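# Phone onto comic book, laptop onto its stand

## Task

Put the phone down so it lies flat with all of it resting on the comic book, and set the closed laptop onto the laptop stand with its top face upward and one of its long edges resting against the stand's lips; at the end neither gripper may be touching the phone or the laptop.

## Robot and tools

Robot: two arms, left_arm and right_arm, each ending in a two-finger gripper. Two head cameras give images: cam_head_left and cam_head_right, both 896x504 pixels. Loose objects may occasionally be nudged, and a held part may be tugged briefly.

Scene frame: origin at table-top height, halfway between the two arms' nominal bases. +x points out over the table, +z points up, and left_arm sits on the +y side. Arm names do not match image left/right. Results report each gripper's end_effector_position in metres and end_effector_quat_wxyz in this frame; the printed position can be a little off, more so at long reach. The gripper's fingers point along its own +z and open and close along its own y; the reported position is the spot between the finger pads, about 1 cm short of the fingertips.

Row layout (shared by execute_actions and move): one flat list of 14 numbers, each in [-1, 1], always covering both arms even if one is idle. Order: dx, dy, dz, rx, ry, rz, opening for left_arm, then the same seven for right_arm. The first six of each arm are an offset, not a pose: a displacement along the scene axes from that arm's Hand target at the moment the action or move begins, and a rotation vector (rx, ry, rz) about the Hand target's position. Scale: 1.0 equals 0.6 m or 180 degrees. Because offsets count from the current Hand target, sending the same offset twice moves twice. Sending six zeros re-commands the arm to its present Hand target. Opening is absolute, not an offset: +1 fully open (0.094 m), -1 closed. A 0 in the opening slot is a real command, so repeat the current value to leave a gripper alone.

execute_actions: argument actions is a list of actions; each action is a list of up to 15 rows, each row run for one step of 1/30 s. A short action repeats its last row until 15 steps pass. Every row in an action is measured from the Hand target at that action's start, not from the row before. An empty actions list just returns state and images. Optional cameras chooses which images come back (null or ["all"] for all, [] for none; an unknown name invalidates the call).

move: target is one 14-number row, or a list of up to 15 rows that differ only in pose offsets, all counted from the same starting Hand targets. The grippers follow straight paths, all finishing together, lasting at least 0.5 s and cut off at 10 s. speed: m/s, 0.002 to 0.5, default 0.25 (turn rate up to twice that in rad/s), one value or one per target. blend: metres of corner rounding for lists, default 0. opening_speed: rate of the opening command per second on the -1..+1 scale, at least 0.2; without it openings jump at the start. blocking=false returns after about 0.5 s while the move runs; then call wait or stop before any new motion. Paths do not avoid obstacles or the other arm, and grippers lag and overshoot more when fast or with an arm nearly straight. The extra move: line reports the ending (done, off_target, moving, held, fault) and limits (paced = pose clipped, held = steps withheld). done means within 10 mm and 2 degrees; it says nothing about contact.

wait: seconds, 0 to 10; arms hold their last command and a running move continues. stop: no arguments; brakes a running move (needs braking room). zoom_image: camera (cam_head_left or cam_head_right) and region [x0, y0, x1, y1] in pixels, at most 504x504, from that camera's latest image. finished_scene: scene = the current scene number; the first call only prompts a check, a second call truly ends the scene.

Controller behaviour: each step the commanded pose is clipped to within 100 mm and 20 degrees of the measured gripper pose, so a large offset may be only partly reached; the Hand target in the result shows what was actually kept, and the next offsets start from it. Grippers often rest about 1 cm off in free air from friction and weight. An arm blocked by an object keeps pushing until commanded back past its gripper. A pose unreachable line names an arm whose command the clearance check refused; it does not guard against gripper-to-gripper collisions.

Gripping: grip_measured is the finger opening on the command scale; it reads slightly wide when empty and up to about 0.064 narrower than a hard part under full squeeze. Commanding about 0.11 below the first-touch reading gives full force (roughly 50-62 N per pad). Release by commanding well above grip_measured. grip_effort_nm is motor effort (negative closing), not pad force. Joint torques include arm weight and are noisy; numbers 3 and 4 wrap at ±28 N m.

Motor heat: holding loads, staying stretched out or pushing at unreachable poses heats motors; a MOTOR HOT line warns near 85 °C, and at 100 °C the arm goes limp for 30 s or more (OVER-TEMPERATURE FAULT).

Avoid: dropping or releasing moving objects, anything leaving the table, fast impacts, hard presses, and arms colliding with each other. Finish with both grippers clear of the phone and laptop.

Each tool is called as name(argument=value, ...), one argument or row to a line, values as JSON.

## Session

execute_actions(
  actions=[],
)

zoom_image(
  camera="cam_head_left",
  region=[100, 80, 500, 480],
)

zoom_image(
  camera="cam_head_left",
  region=[400, 80, 800, 480],
)

Scene clock: 0.00 s.
left_arm: end_effector_position=(+0.5781, +0.0324, +0.2203) grip_measured=+1.000 grip_effort_nm=n/a end_effector_quat_wxyz=(+0.373, -0.189, +0.872, +0.255) | right_arm: end_effector_position=(+0.2777, -0.6686, +0.2408) grip_measured=+1.000 grip_effort_nm=n/a end_effector_quat_wxyz=(+0.133, +0.606, +0.784, +0.005)
Joint positions: left_arm=[-0.632 1.766 1.516 -1.115 -0.923 -0.928 0.094] | right_arm=[-0.891 1.408 1.311 -1.216 -0.069 0.44 0.094]
Joint velocities: left_arm=[0.005 -0.015 0.007 -0.007 -0.037 -0.007 0] | right_arm=[-0.015 0.015 0.012 -0.007 -0.037 0.051 0]
Joint torques (N m): no reading
Motor temperatures (°C): left_arm=[22 26 36 24 27 24 27] | right_arm=[26 38 36 25 24 23 25]
Heat: left arm: hottest elbow 36 °C; right arm: hottest shoulder 38 °C.
Hand target: left_arm +0.5842, +0.0283, +0.2384; +0.386, -0.198, +0.868, +0.242 | right_arm +0.2823, -0.6743, +0.2483; +0.141, +0.606, +0.783, +0.003
Tool commands: left_gripper/opening=+1.0 right_gripper/opening=+1.0

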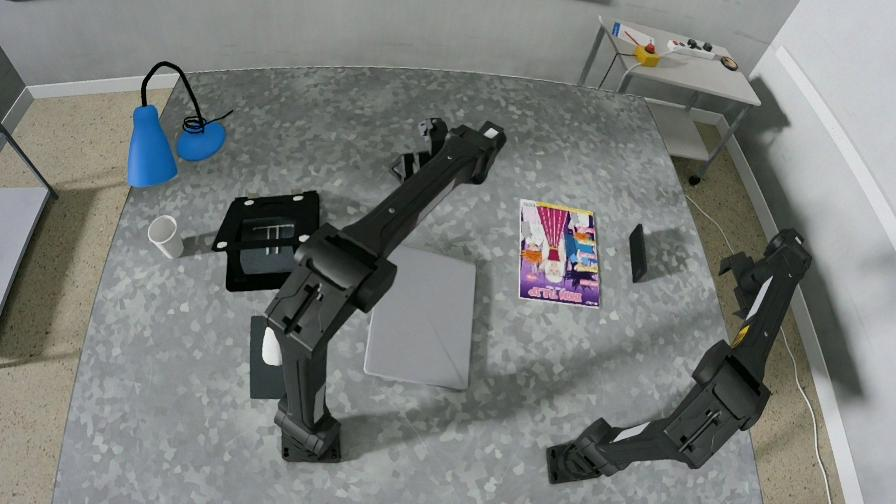

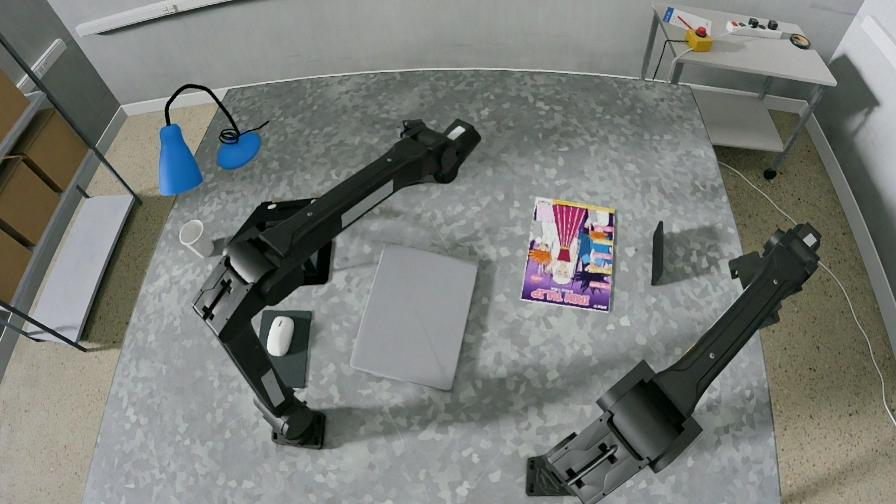

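Scaled by 1.260.

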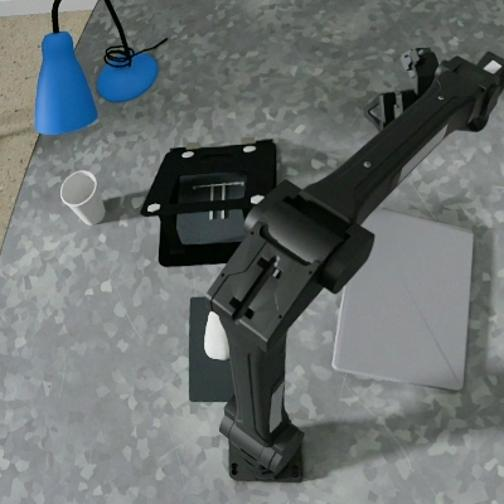

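Scaled by 1.260.

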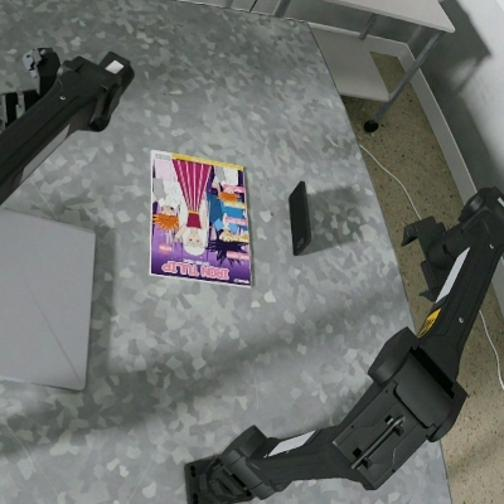

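zoom_image(
  camera="cam_head_right",
  region=[330, 220, 510, 400],
)

zoom_image(
  camera="cam_head_left",
  region=[350, 230, 510, 400],
)

zoom_image(
  camera="cam_head_right",
  region=[180, 170, 350, 310],
)

zoom_image(
  camera="cam_head_left",
  region=[200, 170, 340, 310],
)

zoom_image(
  camera="cam_head_left",
  region=[580, 190, 700, 310],
)

zoom_image(
  camera="cam_head_right",
  region=[600, 190, 720, 310],
)

Scaled by 2.800.

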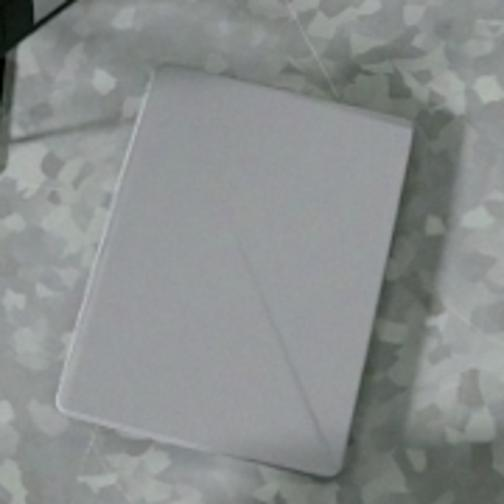

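Scaled by 2.965.

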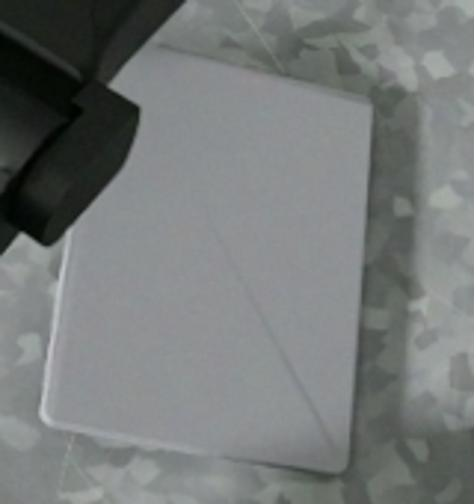

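Scaled by 2.965.

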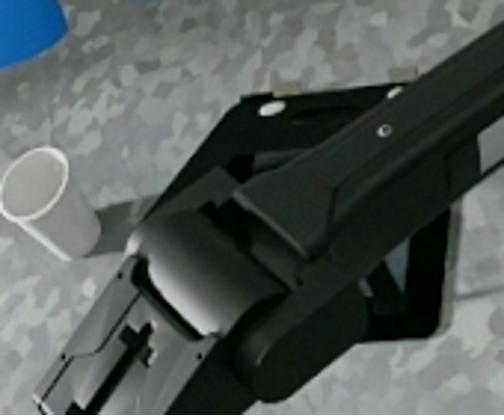

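Scaled by 3.600.

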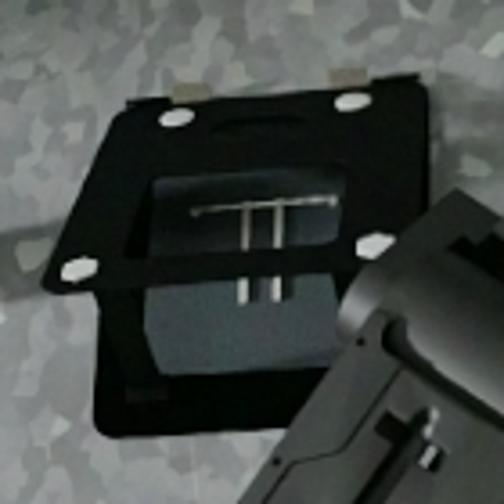

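Scaled by 4.200.

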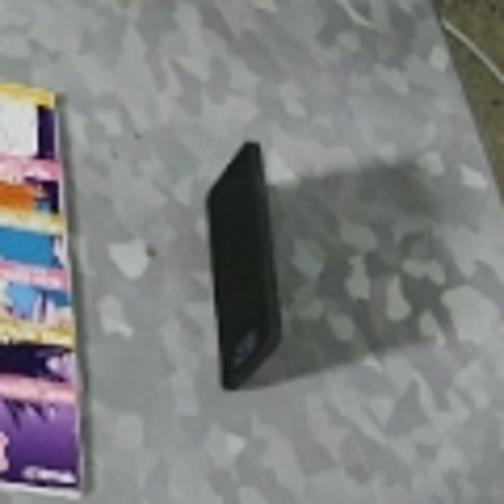

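Scaled by 4.200.

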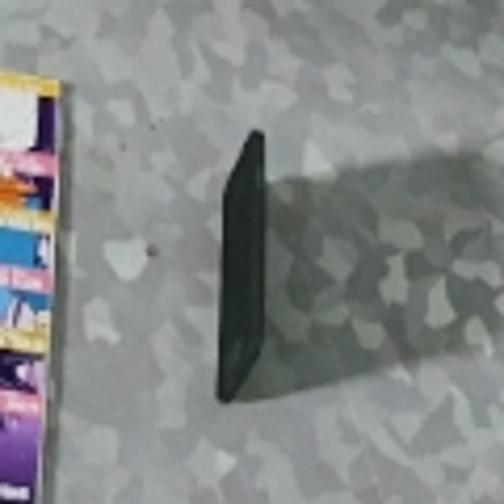

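move(
  target=[0,0,0,0,0,0,1, 0.413,0.215,0.083,0.0047,0.0954,0.372,1],
)

zoom_image(
  camera="cam_head_left",
  region=[540, 150, 740, 310],
)

zoom_image(
  camera="cam_head_right",
  region=[540, 150, 740, 310],
)

Scene clock: 44.80 s.
left_arm: end_effector_position=(+0.5781, +0.0324, +0.2203) grip_measured=+1.000 grip_effort_nm=0.022 end_effector_quat_wxyz=(+0.373, -0.189, +0.872, +0.255) | right_arm: end_effector_position=(+0.5176, -0.5435, +0.2927) grip_measured=+1.000 grip_effort_nm=-0.012 end_effector_quat_wxyz=(+0.036, +0.078, +0.996, -0.007)
Joint positions: left_arm=[-0.632 1.766 1.516 -1.115 -0.923 -0.928 0.094] | right_arm=[-0.409 1.873 2.046 -1.672 -0.009 -0.247 0.094]
Joint velocities: left_arm=[-0.015 0.005 -0.012 0.007 -0.022 -0.007 0] | right_arm=[0.015 -0.005 -0.007 0.002 -0.066 -0.066 0]
Joint torques (N m): left_arm=[-1.08 -19.66 12.78 0.65 -0.58 -0.09] | right_arm=[0.97 -19.43 13.14 -0.09 0.1 0.12]
Motor temperatures (°C): left_arm=[22 30 39 24 28 24 27] | right_arm=[26 40 42 25 24 23 25]
Heat: left arm: hottest elbow 39 °C; right arm: hottest elbow 42 °C.
Hand target: left_arm +0.5842, +0.0283, +0.2385; +0.386, -0.198, +0.868, +0.242 | right_arm +0.5332, -0.5468, +0.2934; -0.001, +0.071, +0.997, +0.003
Off the commanded pose: left_arm 0.020 m, 2 deg | right_arm 0.014 m, 4 deg.
joint sent to its limit (right arm) — joint 4 (wrist pitch), lower limit. The joint targets are off in position and orientation.
move: off_target (left_arm, right_arm)

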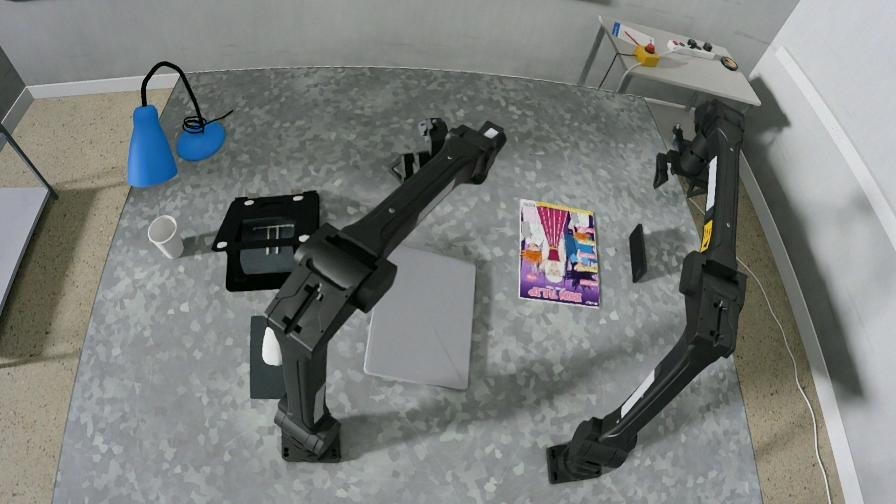

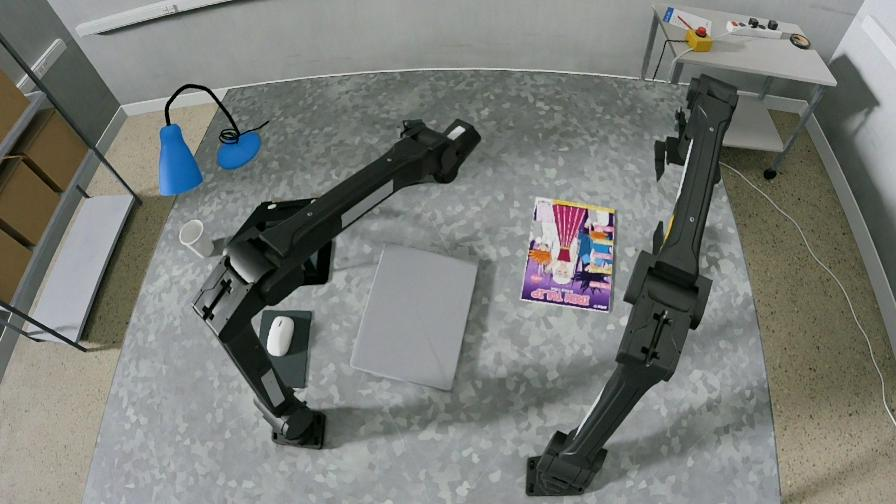

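Scaled by 2.520.

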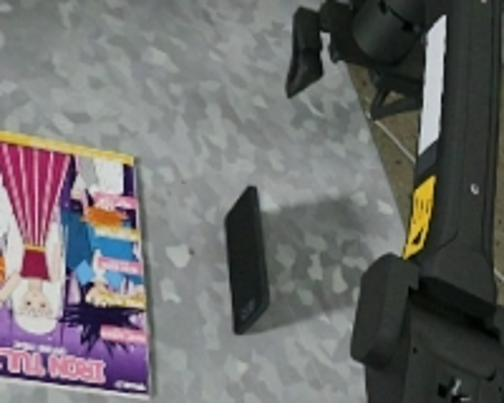

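Scaled by 2.520.

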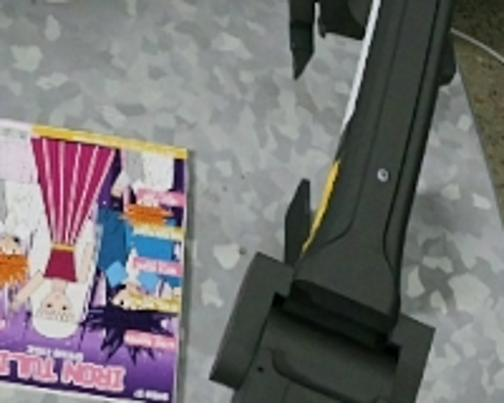

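move(
  target=[0,0,0,0,0,0,1, -0.055,0.058,-0.205,0,0,0,1],
)

zoom_image(
  camera="cam_head_left",
  region=[540, 150, 740, 310],
)

zoom_image(
  camera="cam_head_right",
  region=[540, 150, 740, 310],
)

Scene clock: 51.67 s.
left_arm: end_effector_position=(+0.5781, +0.0324, +0.2203) grip_measured=+1.000 grip_effort_nm=0.022 end_effector_quat_wxyz=(+0.373, -0.189, +0.872, +0.255) | right_arm: end_effector_position=(+0.4990, -0.5184, +0.1664) grip_measured=+1.000 grip_effort_nm=-0.012 end_effector_quat_wxyz=(-0.008, +0.072, +0.997, +0.007)
Joint positions: left_arm=[-0.632 1.766 1.516 -1.115 -0.923 -0.928 0.094] | right_arm=[-0.381 1.858 1.695 -1.426 -0.008 -0.231 0.094]
Joint velocities: left_arm=[-0.015 0.005 0.002 0.007 -0.022 -0.037 0] | right_arm=[-0.005 -0.005 -0.017 -0.012 0.007 -0.037 0]
Joint torques (N m): left_arm=[-1.49 -19.14 12.68 0.76 -0.56 -0.06] | right_arm=[1.2 -24.29 7.53 0.5 0.06 0.2]
Motor temperatures (°C): left_arm=[22 30 40 24 28 24 27] | right_arm=[26 40 44 25 24 23 25]
Heat: left arm: hottest elbow 40 °C; right arm: hottest elbow 44 °C.
Hand target: left_arm +0.5842, +0.0283, +0.2385; +0.386, -0.198, +0.868, +0.242 | right_arm +0.4988, -0.5124, +0.1705; -0.001, +0.071, +0.997, +0.004
Off the commanded pose: left_arm 0.020 m, 2 deg | right_arm 0.008 m, 1 deg.
move: off_target (left_arm)

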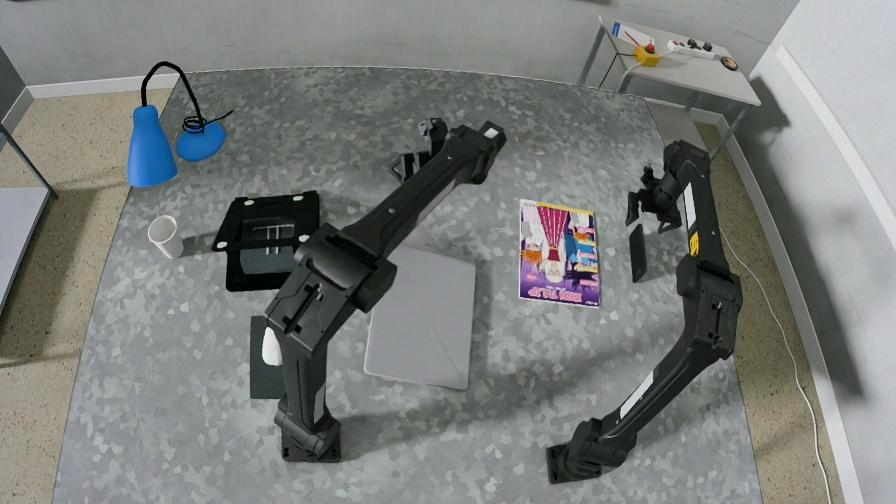

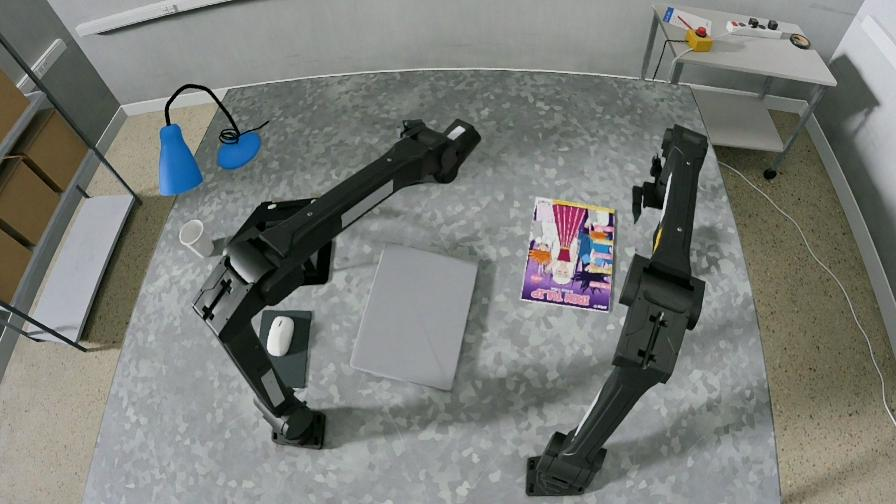

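Scaled by 2.520.

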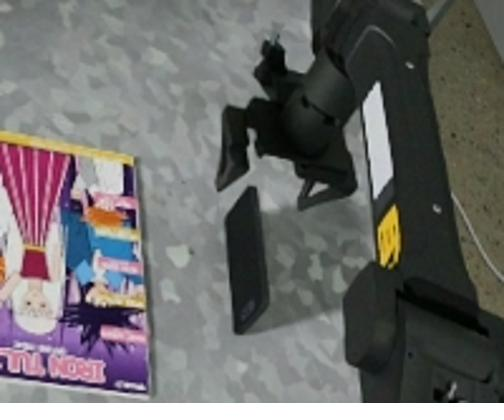

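Scaled by 2.520.

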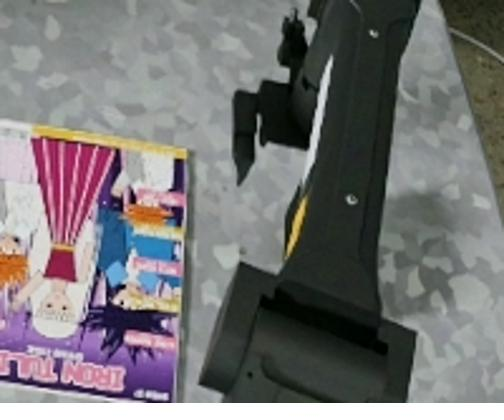

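move(
  target=[0,0,0,0,0,0,1, 0.003,-0.05,-0.09,0,0,-0.014,1],
)

zoom_image(
  camera="cam_head_left",
  region=[580, 190, 700, 310],
)

zoom_image(
  camera="cam_head_right",
  region=[600, 190, 720, 310],
)

Scene clock: 62.20 s.
left_arm: end_effector_position=(+0.5781, +0.0324, +0.2203) grip_measured=+1.000 grip_effort_nm=0.022 end_effector_quat_wxyz=(+0.373, -0.189, +0.872, +0.255) | right_arm: end_effector_position=(+0.5019, -0.5392, +0.1446) grip_measured=+1.000 grip_effort_nm=-0.007 end_effector_quat_wxyz=(+0.019, +0.088, +0.996, -0.002)
Joint positions: left_arm=[-0.632 1.766 1.516 -1.115 -0.923 -0.928 0.094] | right_arm=[-0.412 1.86 1.639 -1.311 -0.008 -0.23 0.094]
Joint velocities: left_arm=[0.005 0.005 0.017 -0.002 -0.081 0.037 0] | right_arm=[-0.005 0.005 -0.012 0.007 -0.007 0.007 0]
Joint torques (N m): left_arm=[-1.49 -19.31 12.77 0.84 -0.61 -0.04] | right_arm=[0.09 -18.84 7.64 0.57 0.06 0.18]
Motor temperatures (°C): left_arm=[22 30 40 24 28 24 27] | right_arm=[26 41 44 25 24 23 25]
Heat: left arm: hottest elbow 40 °C; right arm: hottest elbow 44 °C.
Hand target: left_arm +0.5842, +0.0283, +0.2385; +0.386, -0.198, +0.868, +0.242 | right_arm +0.4995, -0.5431, +0.1168; -0.001, +0.093, +0.996, +0.004
Off the commanded pose: left_arm 0.020 m, 2 deg | right_arm 0.028 m, 3 deg.
move: off_target (left_arm, right_arm)

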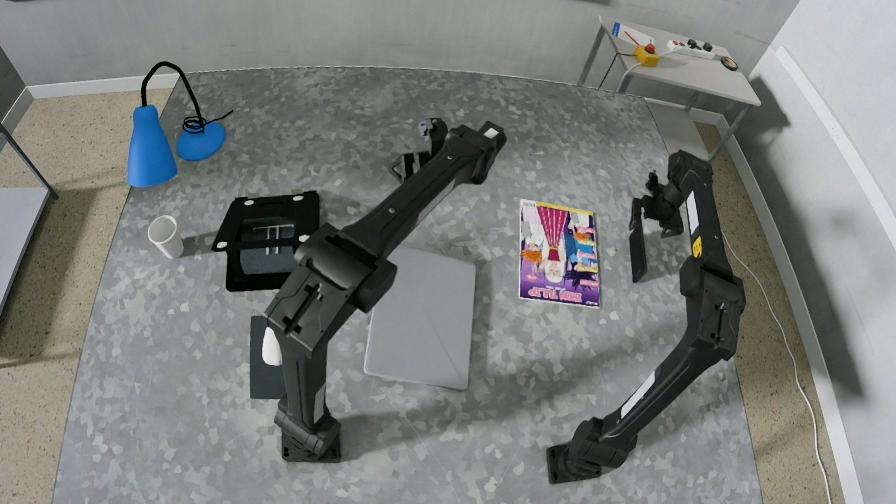

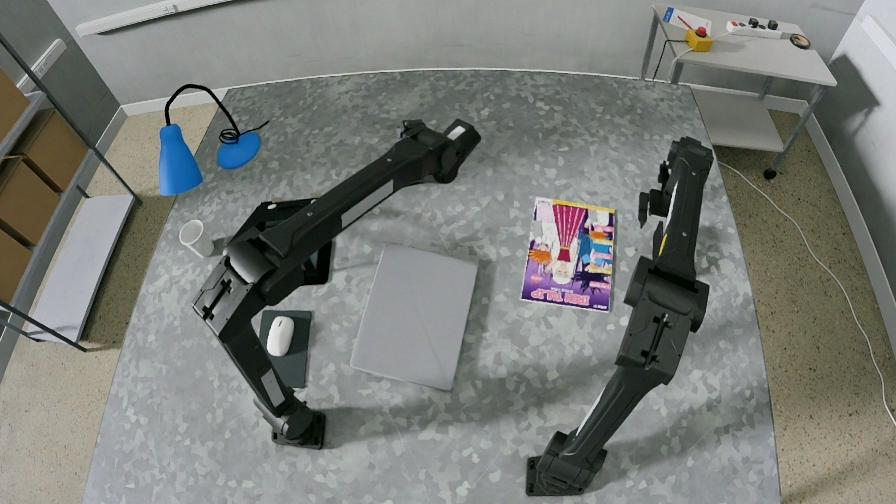

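Scaled by 4.200.

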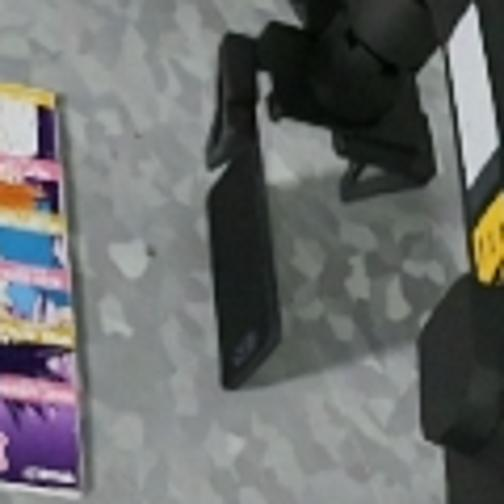

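Scaled by 4.200.

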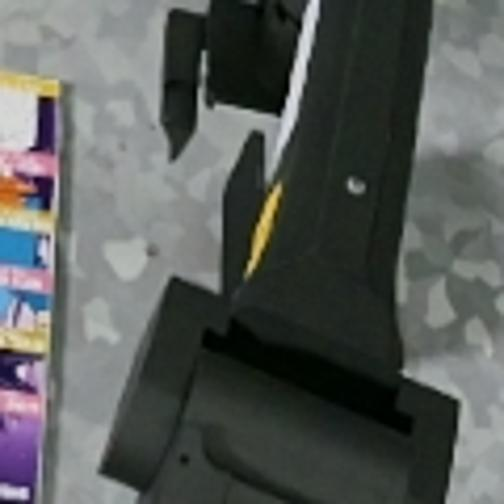

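move(
  target=[0,0,0,0,0,0,1, 0,-0.025,-0.017,0,0,0,1],
)

zoom_image(
  camera="cam_head_left",
  region=[580, 190, 700, 310],
)

zoom_image(
  camera="cam_head_right",
  region=[600, 190, 720, 310],
)

Scene clock: 66.37 s.
left_arm: end_effector_position=(+0.5781, +0.0324, +0.2203) grip_measured=+1.000 grip_effort_nm=0.022 end_effector_quat_wxyz=(+0.373, -0.189, +0.872, +0.255) | right_arm: end_effector_position=(+0.5007, -0.5522, +0.1298) grip_measured=+1.000 grip_effort_nm=-0.012 end_effector_quat_wxyz=(+0.015, +0.092, +0.996, -0.001)
Joint positions: left_arm=[-0.632 1.766 1.516 -1.115 -0.923 -0.928 0.094] | right_arm=[-0.434 1.887 1.639 -1.295 -0.008 -0.243 0.094]
Joint velocities: left_arm=[-0.005 -0.024 -0.002 0.007 -0.022 -0.037 0] | right_arm=[0.005 -0.024 -0.007 -0.002 -0.007 -0.022 0]
Joint torques (N m): left_arm=[-1.55 -19.31 13.01 0.76 -0.57 0] | right_arm=[-0.09 -19.37 7.97 0.5 0.05 0.11]
Motor temperatures (°C): left_arm=[22 30 40 24 28 24 27] | right_arm=[26 41 44 25 24 23 25]
Heat: left arm: hottest elbow 40 °C; right arm: hottest elbow 44 °C.
Hand target: left_arm +0.5842, +0.0283, +0.2385; +0.386, -0.198, +0.868, +0.242 | right_arm +0.4992, -0.5583, +0.1067; -0.001, +0.093, +0.996, +0.004
Off the commanded pose: left_arm 0.020 m, 2 deg | right_arm 0.024 m, 2 deg.
move: off_target (left_arm, right_arm)

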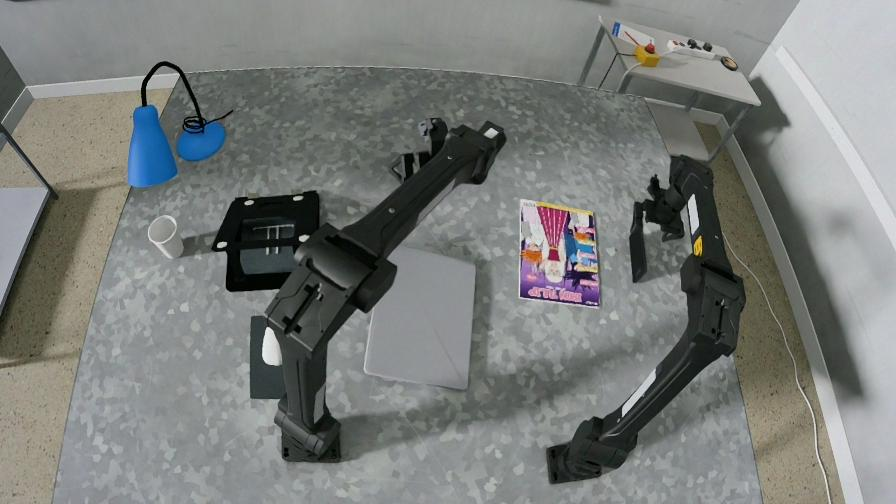

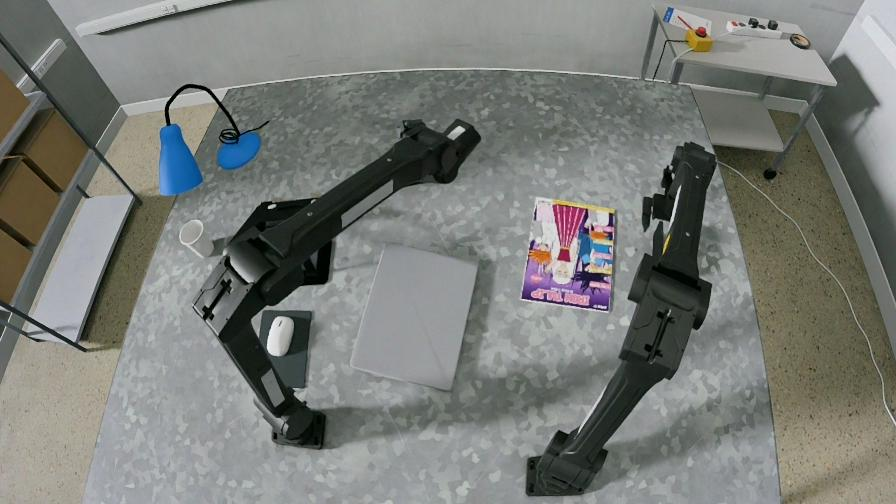

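Scaled by 4.200.

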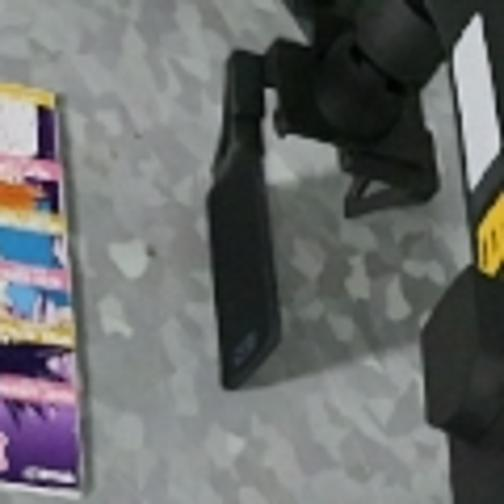

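Scaled by 4.200.

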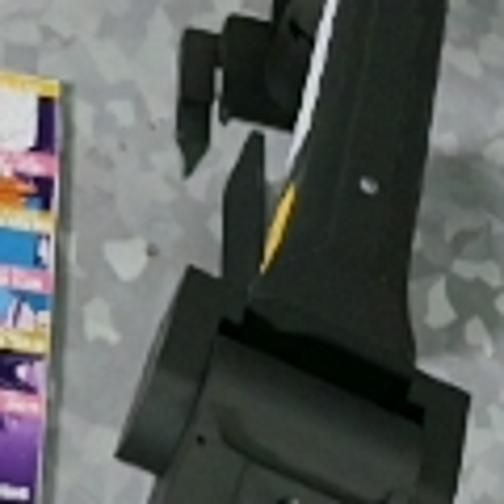

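move(
  target=[0,0,0,0,0,0,1, -0.012,0,-0.078,0,0,0,1],
  speed=0.1,
)

zoom_image(
  camera="cam_head_left",
  region=[580, 190, 700, 310],
)

zoom_image(
  camera="cam_head_right",
  region=[600, 190, 720, 310],
)

Scene clock: 72.67 s.
left_arm: end_effector_position=(+0.5781, +0.0324, +0.2203) grip_measured=+1.000 grip_effort_nm=0.022 end_effector_quat_wxyz=(+0.373, -0.189, +0.872, +0.255) | right_arm: end_effector_position=(+0.4970, -0.5527, +0.0837) grip_measured=+1.000 grip_effort_nm=-0.012 end_effector_quat_wxyz=(+0.016, +0.091, +0.996, -0.001)
Joint positions: left_arm=[-0.632 1.766 1.516 -1.115 -0.923 -0.928 0.094] | right_arm=[-0.437 1.914 1.553 -1.179 -0.008 -0.25 0.094]
Joint velocities: left_arm=[0.005 -0.015 0.007 -0.017 0.066 0.007 0] | right_arm=[0.005 -0.005 -0.002 -0.007 -0.007 -0.051 0]
Joint torques (N m): left_arm=[-0.85 -19.14 12.89 0.64 -0.58 -0.04] | right_arm=[-0.26 -19.72 7.47 0.57 0.05 0.11]
Motor temperatures (°C): left_arm=[22 31 40 24 28 24 27] | right_arm=[26 41 44 25 24 23 25]
Heat: left arm: hottest elbow 40 °C; right arm: hottest elbow 44 °C.
Hand target: left_arm +0.5842, +0.0283, +0.2385; +0.386, -0.198, +0.868, +0.242 | right_arm +0.4913, -0.5584, +0.0600; -0.001, +0.093, +0.996, +0.004
Off the commanded pose: left_arm 0.020 m, 2 deg | right_arm 0.025 m, 2 deg.
move: off_target (left_arm, right_arm)

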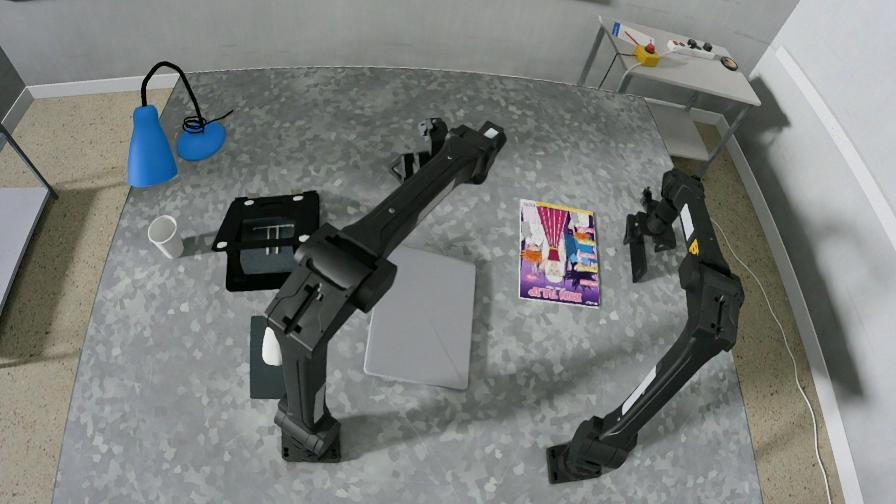

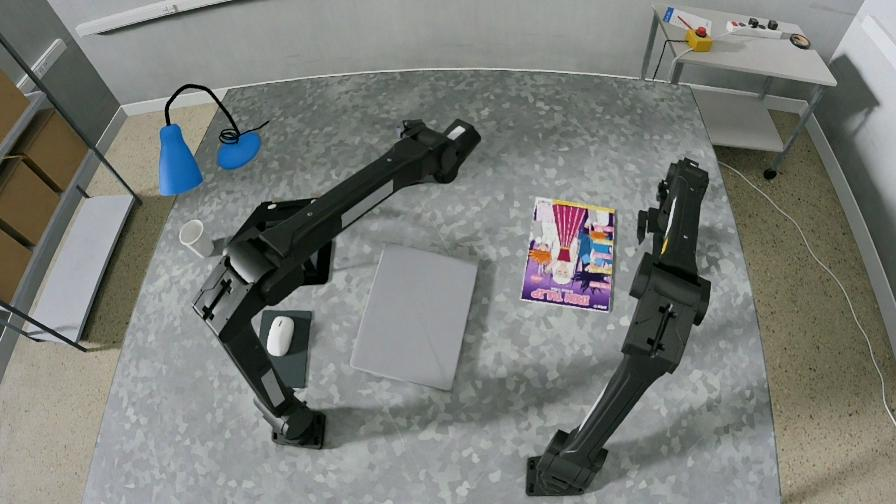

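Scaled by 4.200.

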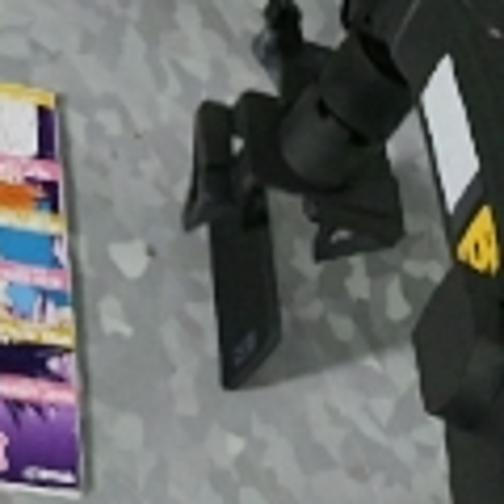

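Scaled by 4.200.

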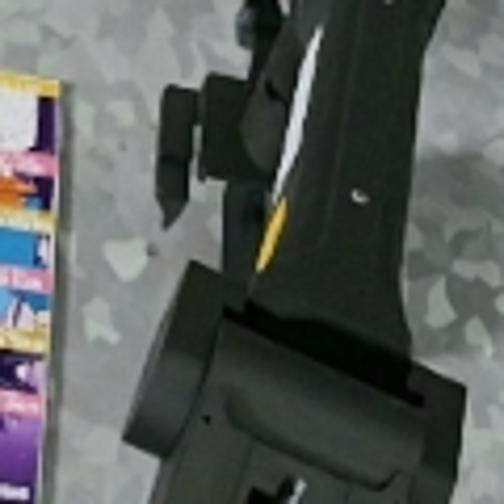

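move(
  target=[0,0,0,0,0,0,1, 0,-0.012,-0.065,0,0,0,1],
  speed=0.1,
)

zoom_image(
  camera="cam_head_left",
  region=[580, 190, 700, 310],
)

Scene clock: 75.93 s.
left_arm: end_effector_position=(+0.5781, +0.0324, +0.2203) grip_measured=+1.000 grip_effort_nm=0.027 end_effector_quat_wxyz=(+0.373, -0.189, +0.872, +0.255) | right_arm: end_effector_position=(+0.4966, -0.5613, +0.0432) grip_measured=+1.000 grip_effort_nm=-0.012 end_effector_quat_wxyz=(+0.014, +0.091, +0.996, -0.001)
Joint positions: left_arm=[-0.632 1.766 1.516 -1.115 -0.923 -0.928 0.094] | right_arm=[-0.451 1.966 1.519 -1.097 -0.008 -0.262 0.094]
Joint velocities: left_arm=[-0.005 0.005 -0.002 -0.032 0.037 -0.037 0] | right_arm=[-0.015 -0.005 0.002 -0.012 0.007 -0.037 0]
Joint torques (N m): left_arm=[-1.61 -19.02 12.74 0.58 -0.61 -0.02] | right_arm=[-0.26 -20.01 7.31 0.55 0.05 0.04]
Motor temperatures (°C): left_arm=[22 31 40 24 28 24 27] | right_arm=[26 41 44 25 24 23 25]
Heat: left arm: hottest elbow 40 °C; right arm: hottest elbow 44 °C.
Hand target: left_arm +0.5842, +0.0283, +0.2385; +0.386, -0.198, +0.868, +0.242 | right_arm +0.4905, -0.5661, +0.0210; +0.000, +0.093, +0.996, +0.004
Off the commanded pose: left_arm 0.020 m, 2 deg | right_arm 0.023 m, 2 deg.
move: off_target (left_arm, right_arm)

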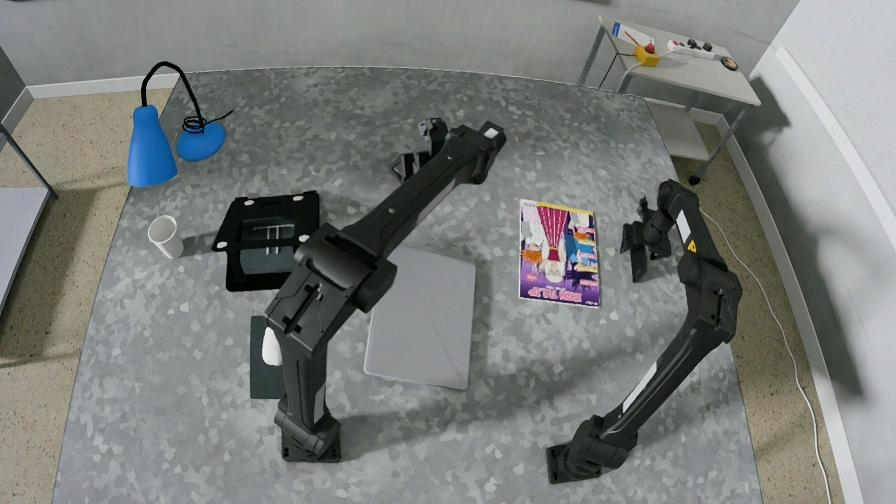

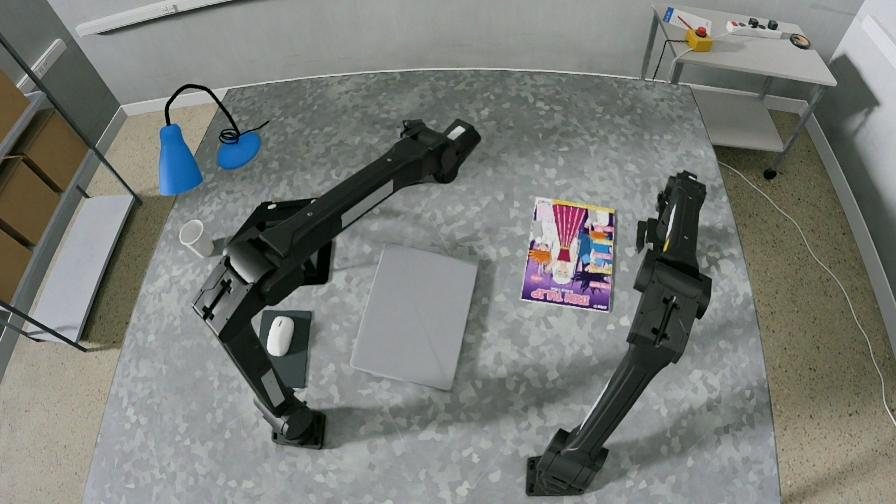

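Scaled by 4.200.

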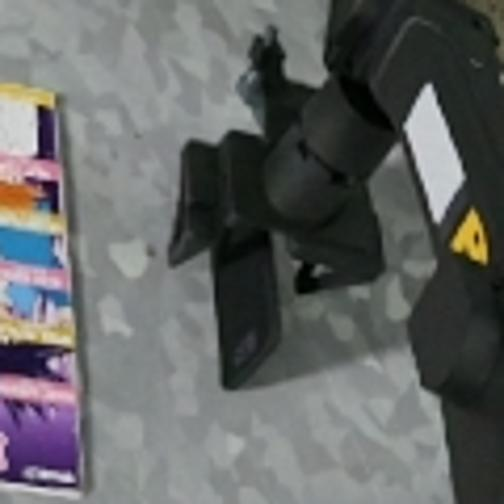

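move(
  target=[0,0,0,0,0,0,1, 0,0,0,0,0,0,-0.95],
  opening_speed=0.5,
)

zoom_image(
  camera="cam_head_left",
  region=[580, 190, 700, 310],
)

Scene clock: 82.63 s.
left_arm: end_effector_position=(+0.5781, +0.0324, +0.2203) grip_measured=+1.000 grip_effort_nm=0.022 end_effector_quat_wxyz=(+0.373, -0.189, +0.872, +0.255) | right_arm: end_effector_position=(+0.4965, -0.5617, +0.0432) grip_measured=-0.848 grip_effort_nm=-1.009 end_effector_quat_wxyz=(+0.014, +0.091, +0.996, -0.001)
Joint positions: left_arm=[-0.632 1.766 1.516 -1.115 -0.923 -0.928 0.094] | right_arm=[-0.451 1.966 1.519 -1.097 -0.007 -0.264 0.007]
Joint velocities: left_arm=[0.005 -0.005 -0.012 0.002 -0.007 0.007 0] | right_arm=[-0.005 0.005 -0.002 -0.017 -0.037 -0.081 -0.001]
Joint torques (N m): left_arm=[-1.79 -19.84 12.82 0.49 -0.56 0.03] | right_arm=[-0.21 -20.13 7.31 0.54 0.03 0.1]
Motor temperatures (°C): left_arm=[22 31 41 24 28 24 27] | right_arm=[26 42 44 25 24 23 25]
Heat: left arm: hottest elbow 41 °C; right arm: hottest elbow 44 °C.
Hand target: left_arm +0.5842, +0.0283, +0.2385; +0.386, -0.198, +0.868, +0.242 | right_arm +0.4905, -0.5661, +0.0210; -0.001, +0.093, +0.996, +0.004
Off the commanded pose: left_arm 0.020 m, 2 deg | right_arm 0.023 m, 2 deg.
move: off_target (left_arm, right_arm)

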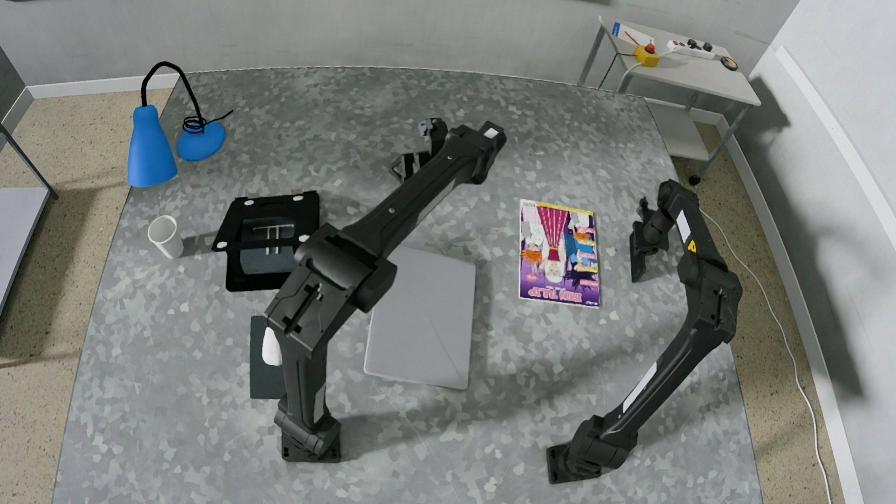

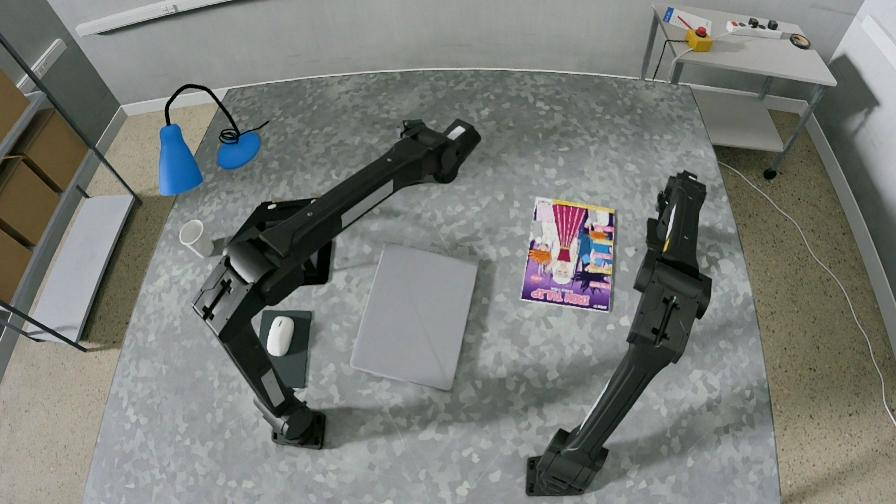

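Scaled by 4.200.

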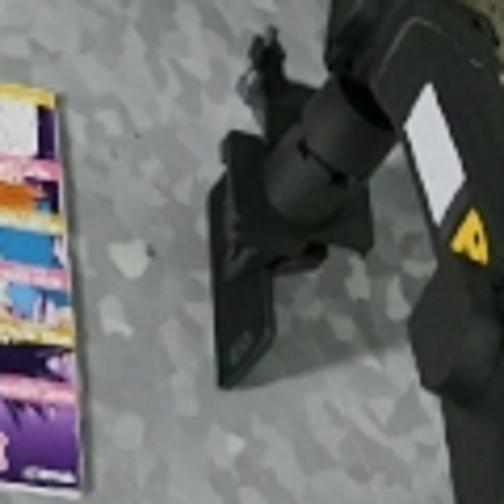

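move(
  target=[
    [0,0,0,0,0,0,1, 0,0,0.298,0,0,0,-0.95],
    [0,0,0,0,0,0,1, 0.016,0.352,0.26,0.208,-0.2975,-0.442,-0.95],
  ],
  speed=0.2,
  blend=0.05,
)

zoom_image(
  camera="cam_head_left",
  region=[480, 160, 680, 320],
)

zoom_image(
  camera="cam_head_right",
  region=[480, 160, 680, 320],
)

Scene clock: 103.80 s.
left_arm: end_effector_position=(+0.5781, +0.0324, +0.2203) grip_measured=+1.000 grip_effort_nm=0.027 end_effector_quat_wxyz=(+0.373, -0.189, +0.872, +0.255) | right_arm: end_effector_position=(+0.5025, -0.3571, +0.1627) grip_measured=-0.849 grip_effort_nm=-1.038 end_effector_quat_wxyz=(+0.370, +0.662, +0.577, +0.302)
Joint positions: left_arm=[-0.632 1.766 1.516 -1.115 -0.923 -0.928 0.094] | right_arm=[-0.058 1.373 0.764 0.032 0.099 1.602 0.007]
Joint velocities: left_arm=[0.005 -0.005 0.002 -0.002 0.022 -0.007 0] | right_arm=[-0.005 -0.005 0.012 0.027 -0.007 0.022 -0.001]
Joint torques (N m): left_arm=[-1.61 -19.55 12.6 0.7 -0.62 -0.03] | right_arm=[1.32 -14.86 7.99 2.43 0.19 0.13]
Motor temperatures (°C): left_arm=[22 31 41 24 28 24 27] | right_arm=[26 43 44 25 24 23 26]
Heat: left arm: hottest elbow 41 °C; right arm: hottest elbow 44 °C.
Hand target: left_arm +0.5842, +0.0283, +0.2385; +0.386, -0.198, +0.868, +0.242 | right_arm +0.5034, -0.3522, +0.1772; +0.382, +0.655, +0.569, +0.319
Off the commanded pose: left_arm 0.020 m, 2 deg | right_arm 0.015 m, 3 deg.
move: off_target (left_arm, right_arm)

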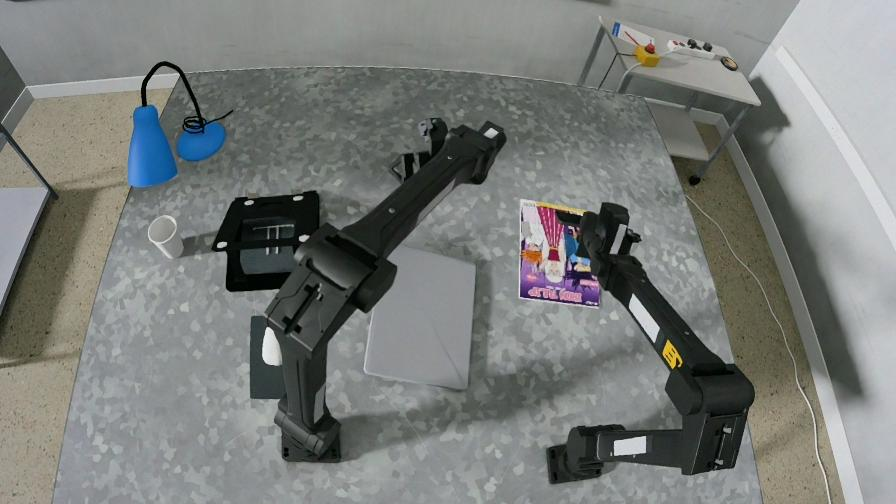

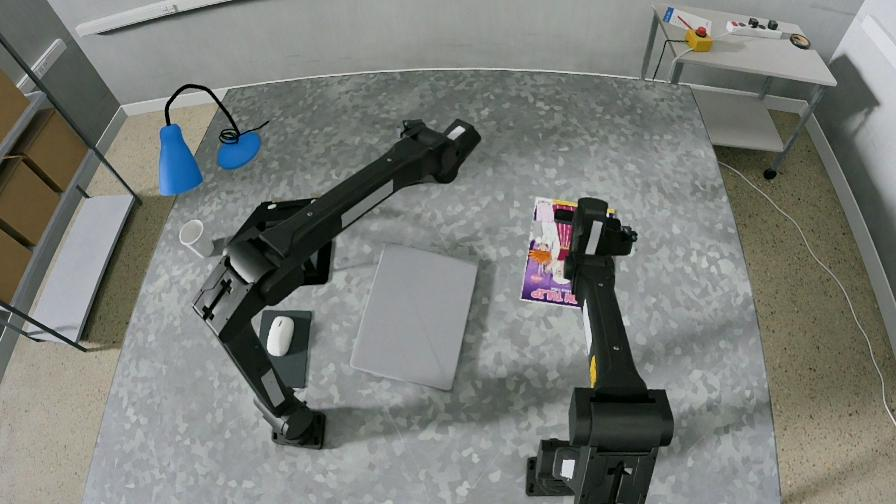

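Scaled by 2.520.

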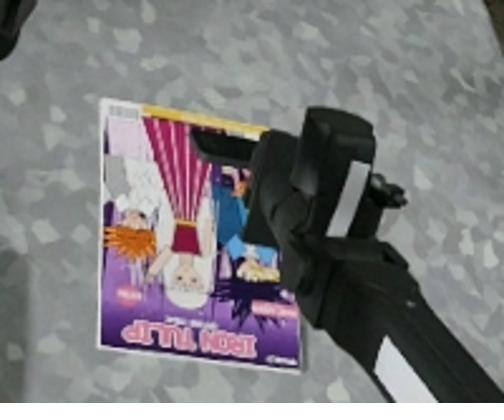

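Scaled by 2.520.

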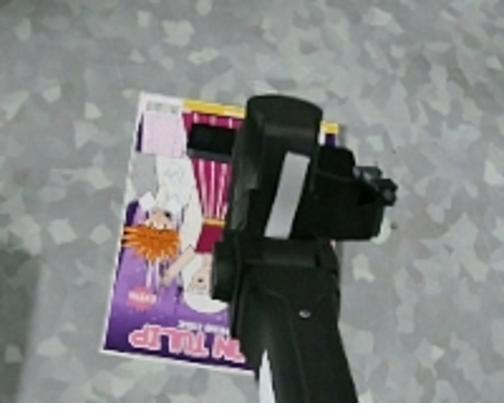

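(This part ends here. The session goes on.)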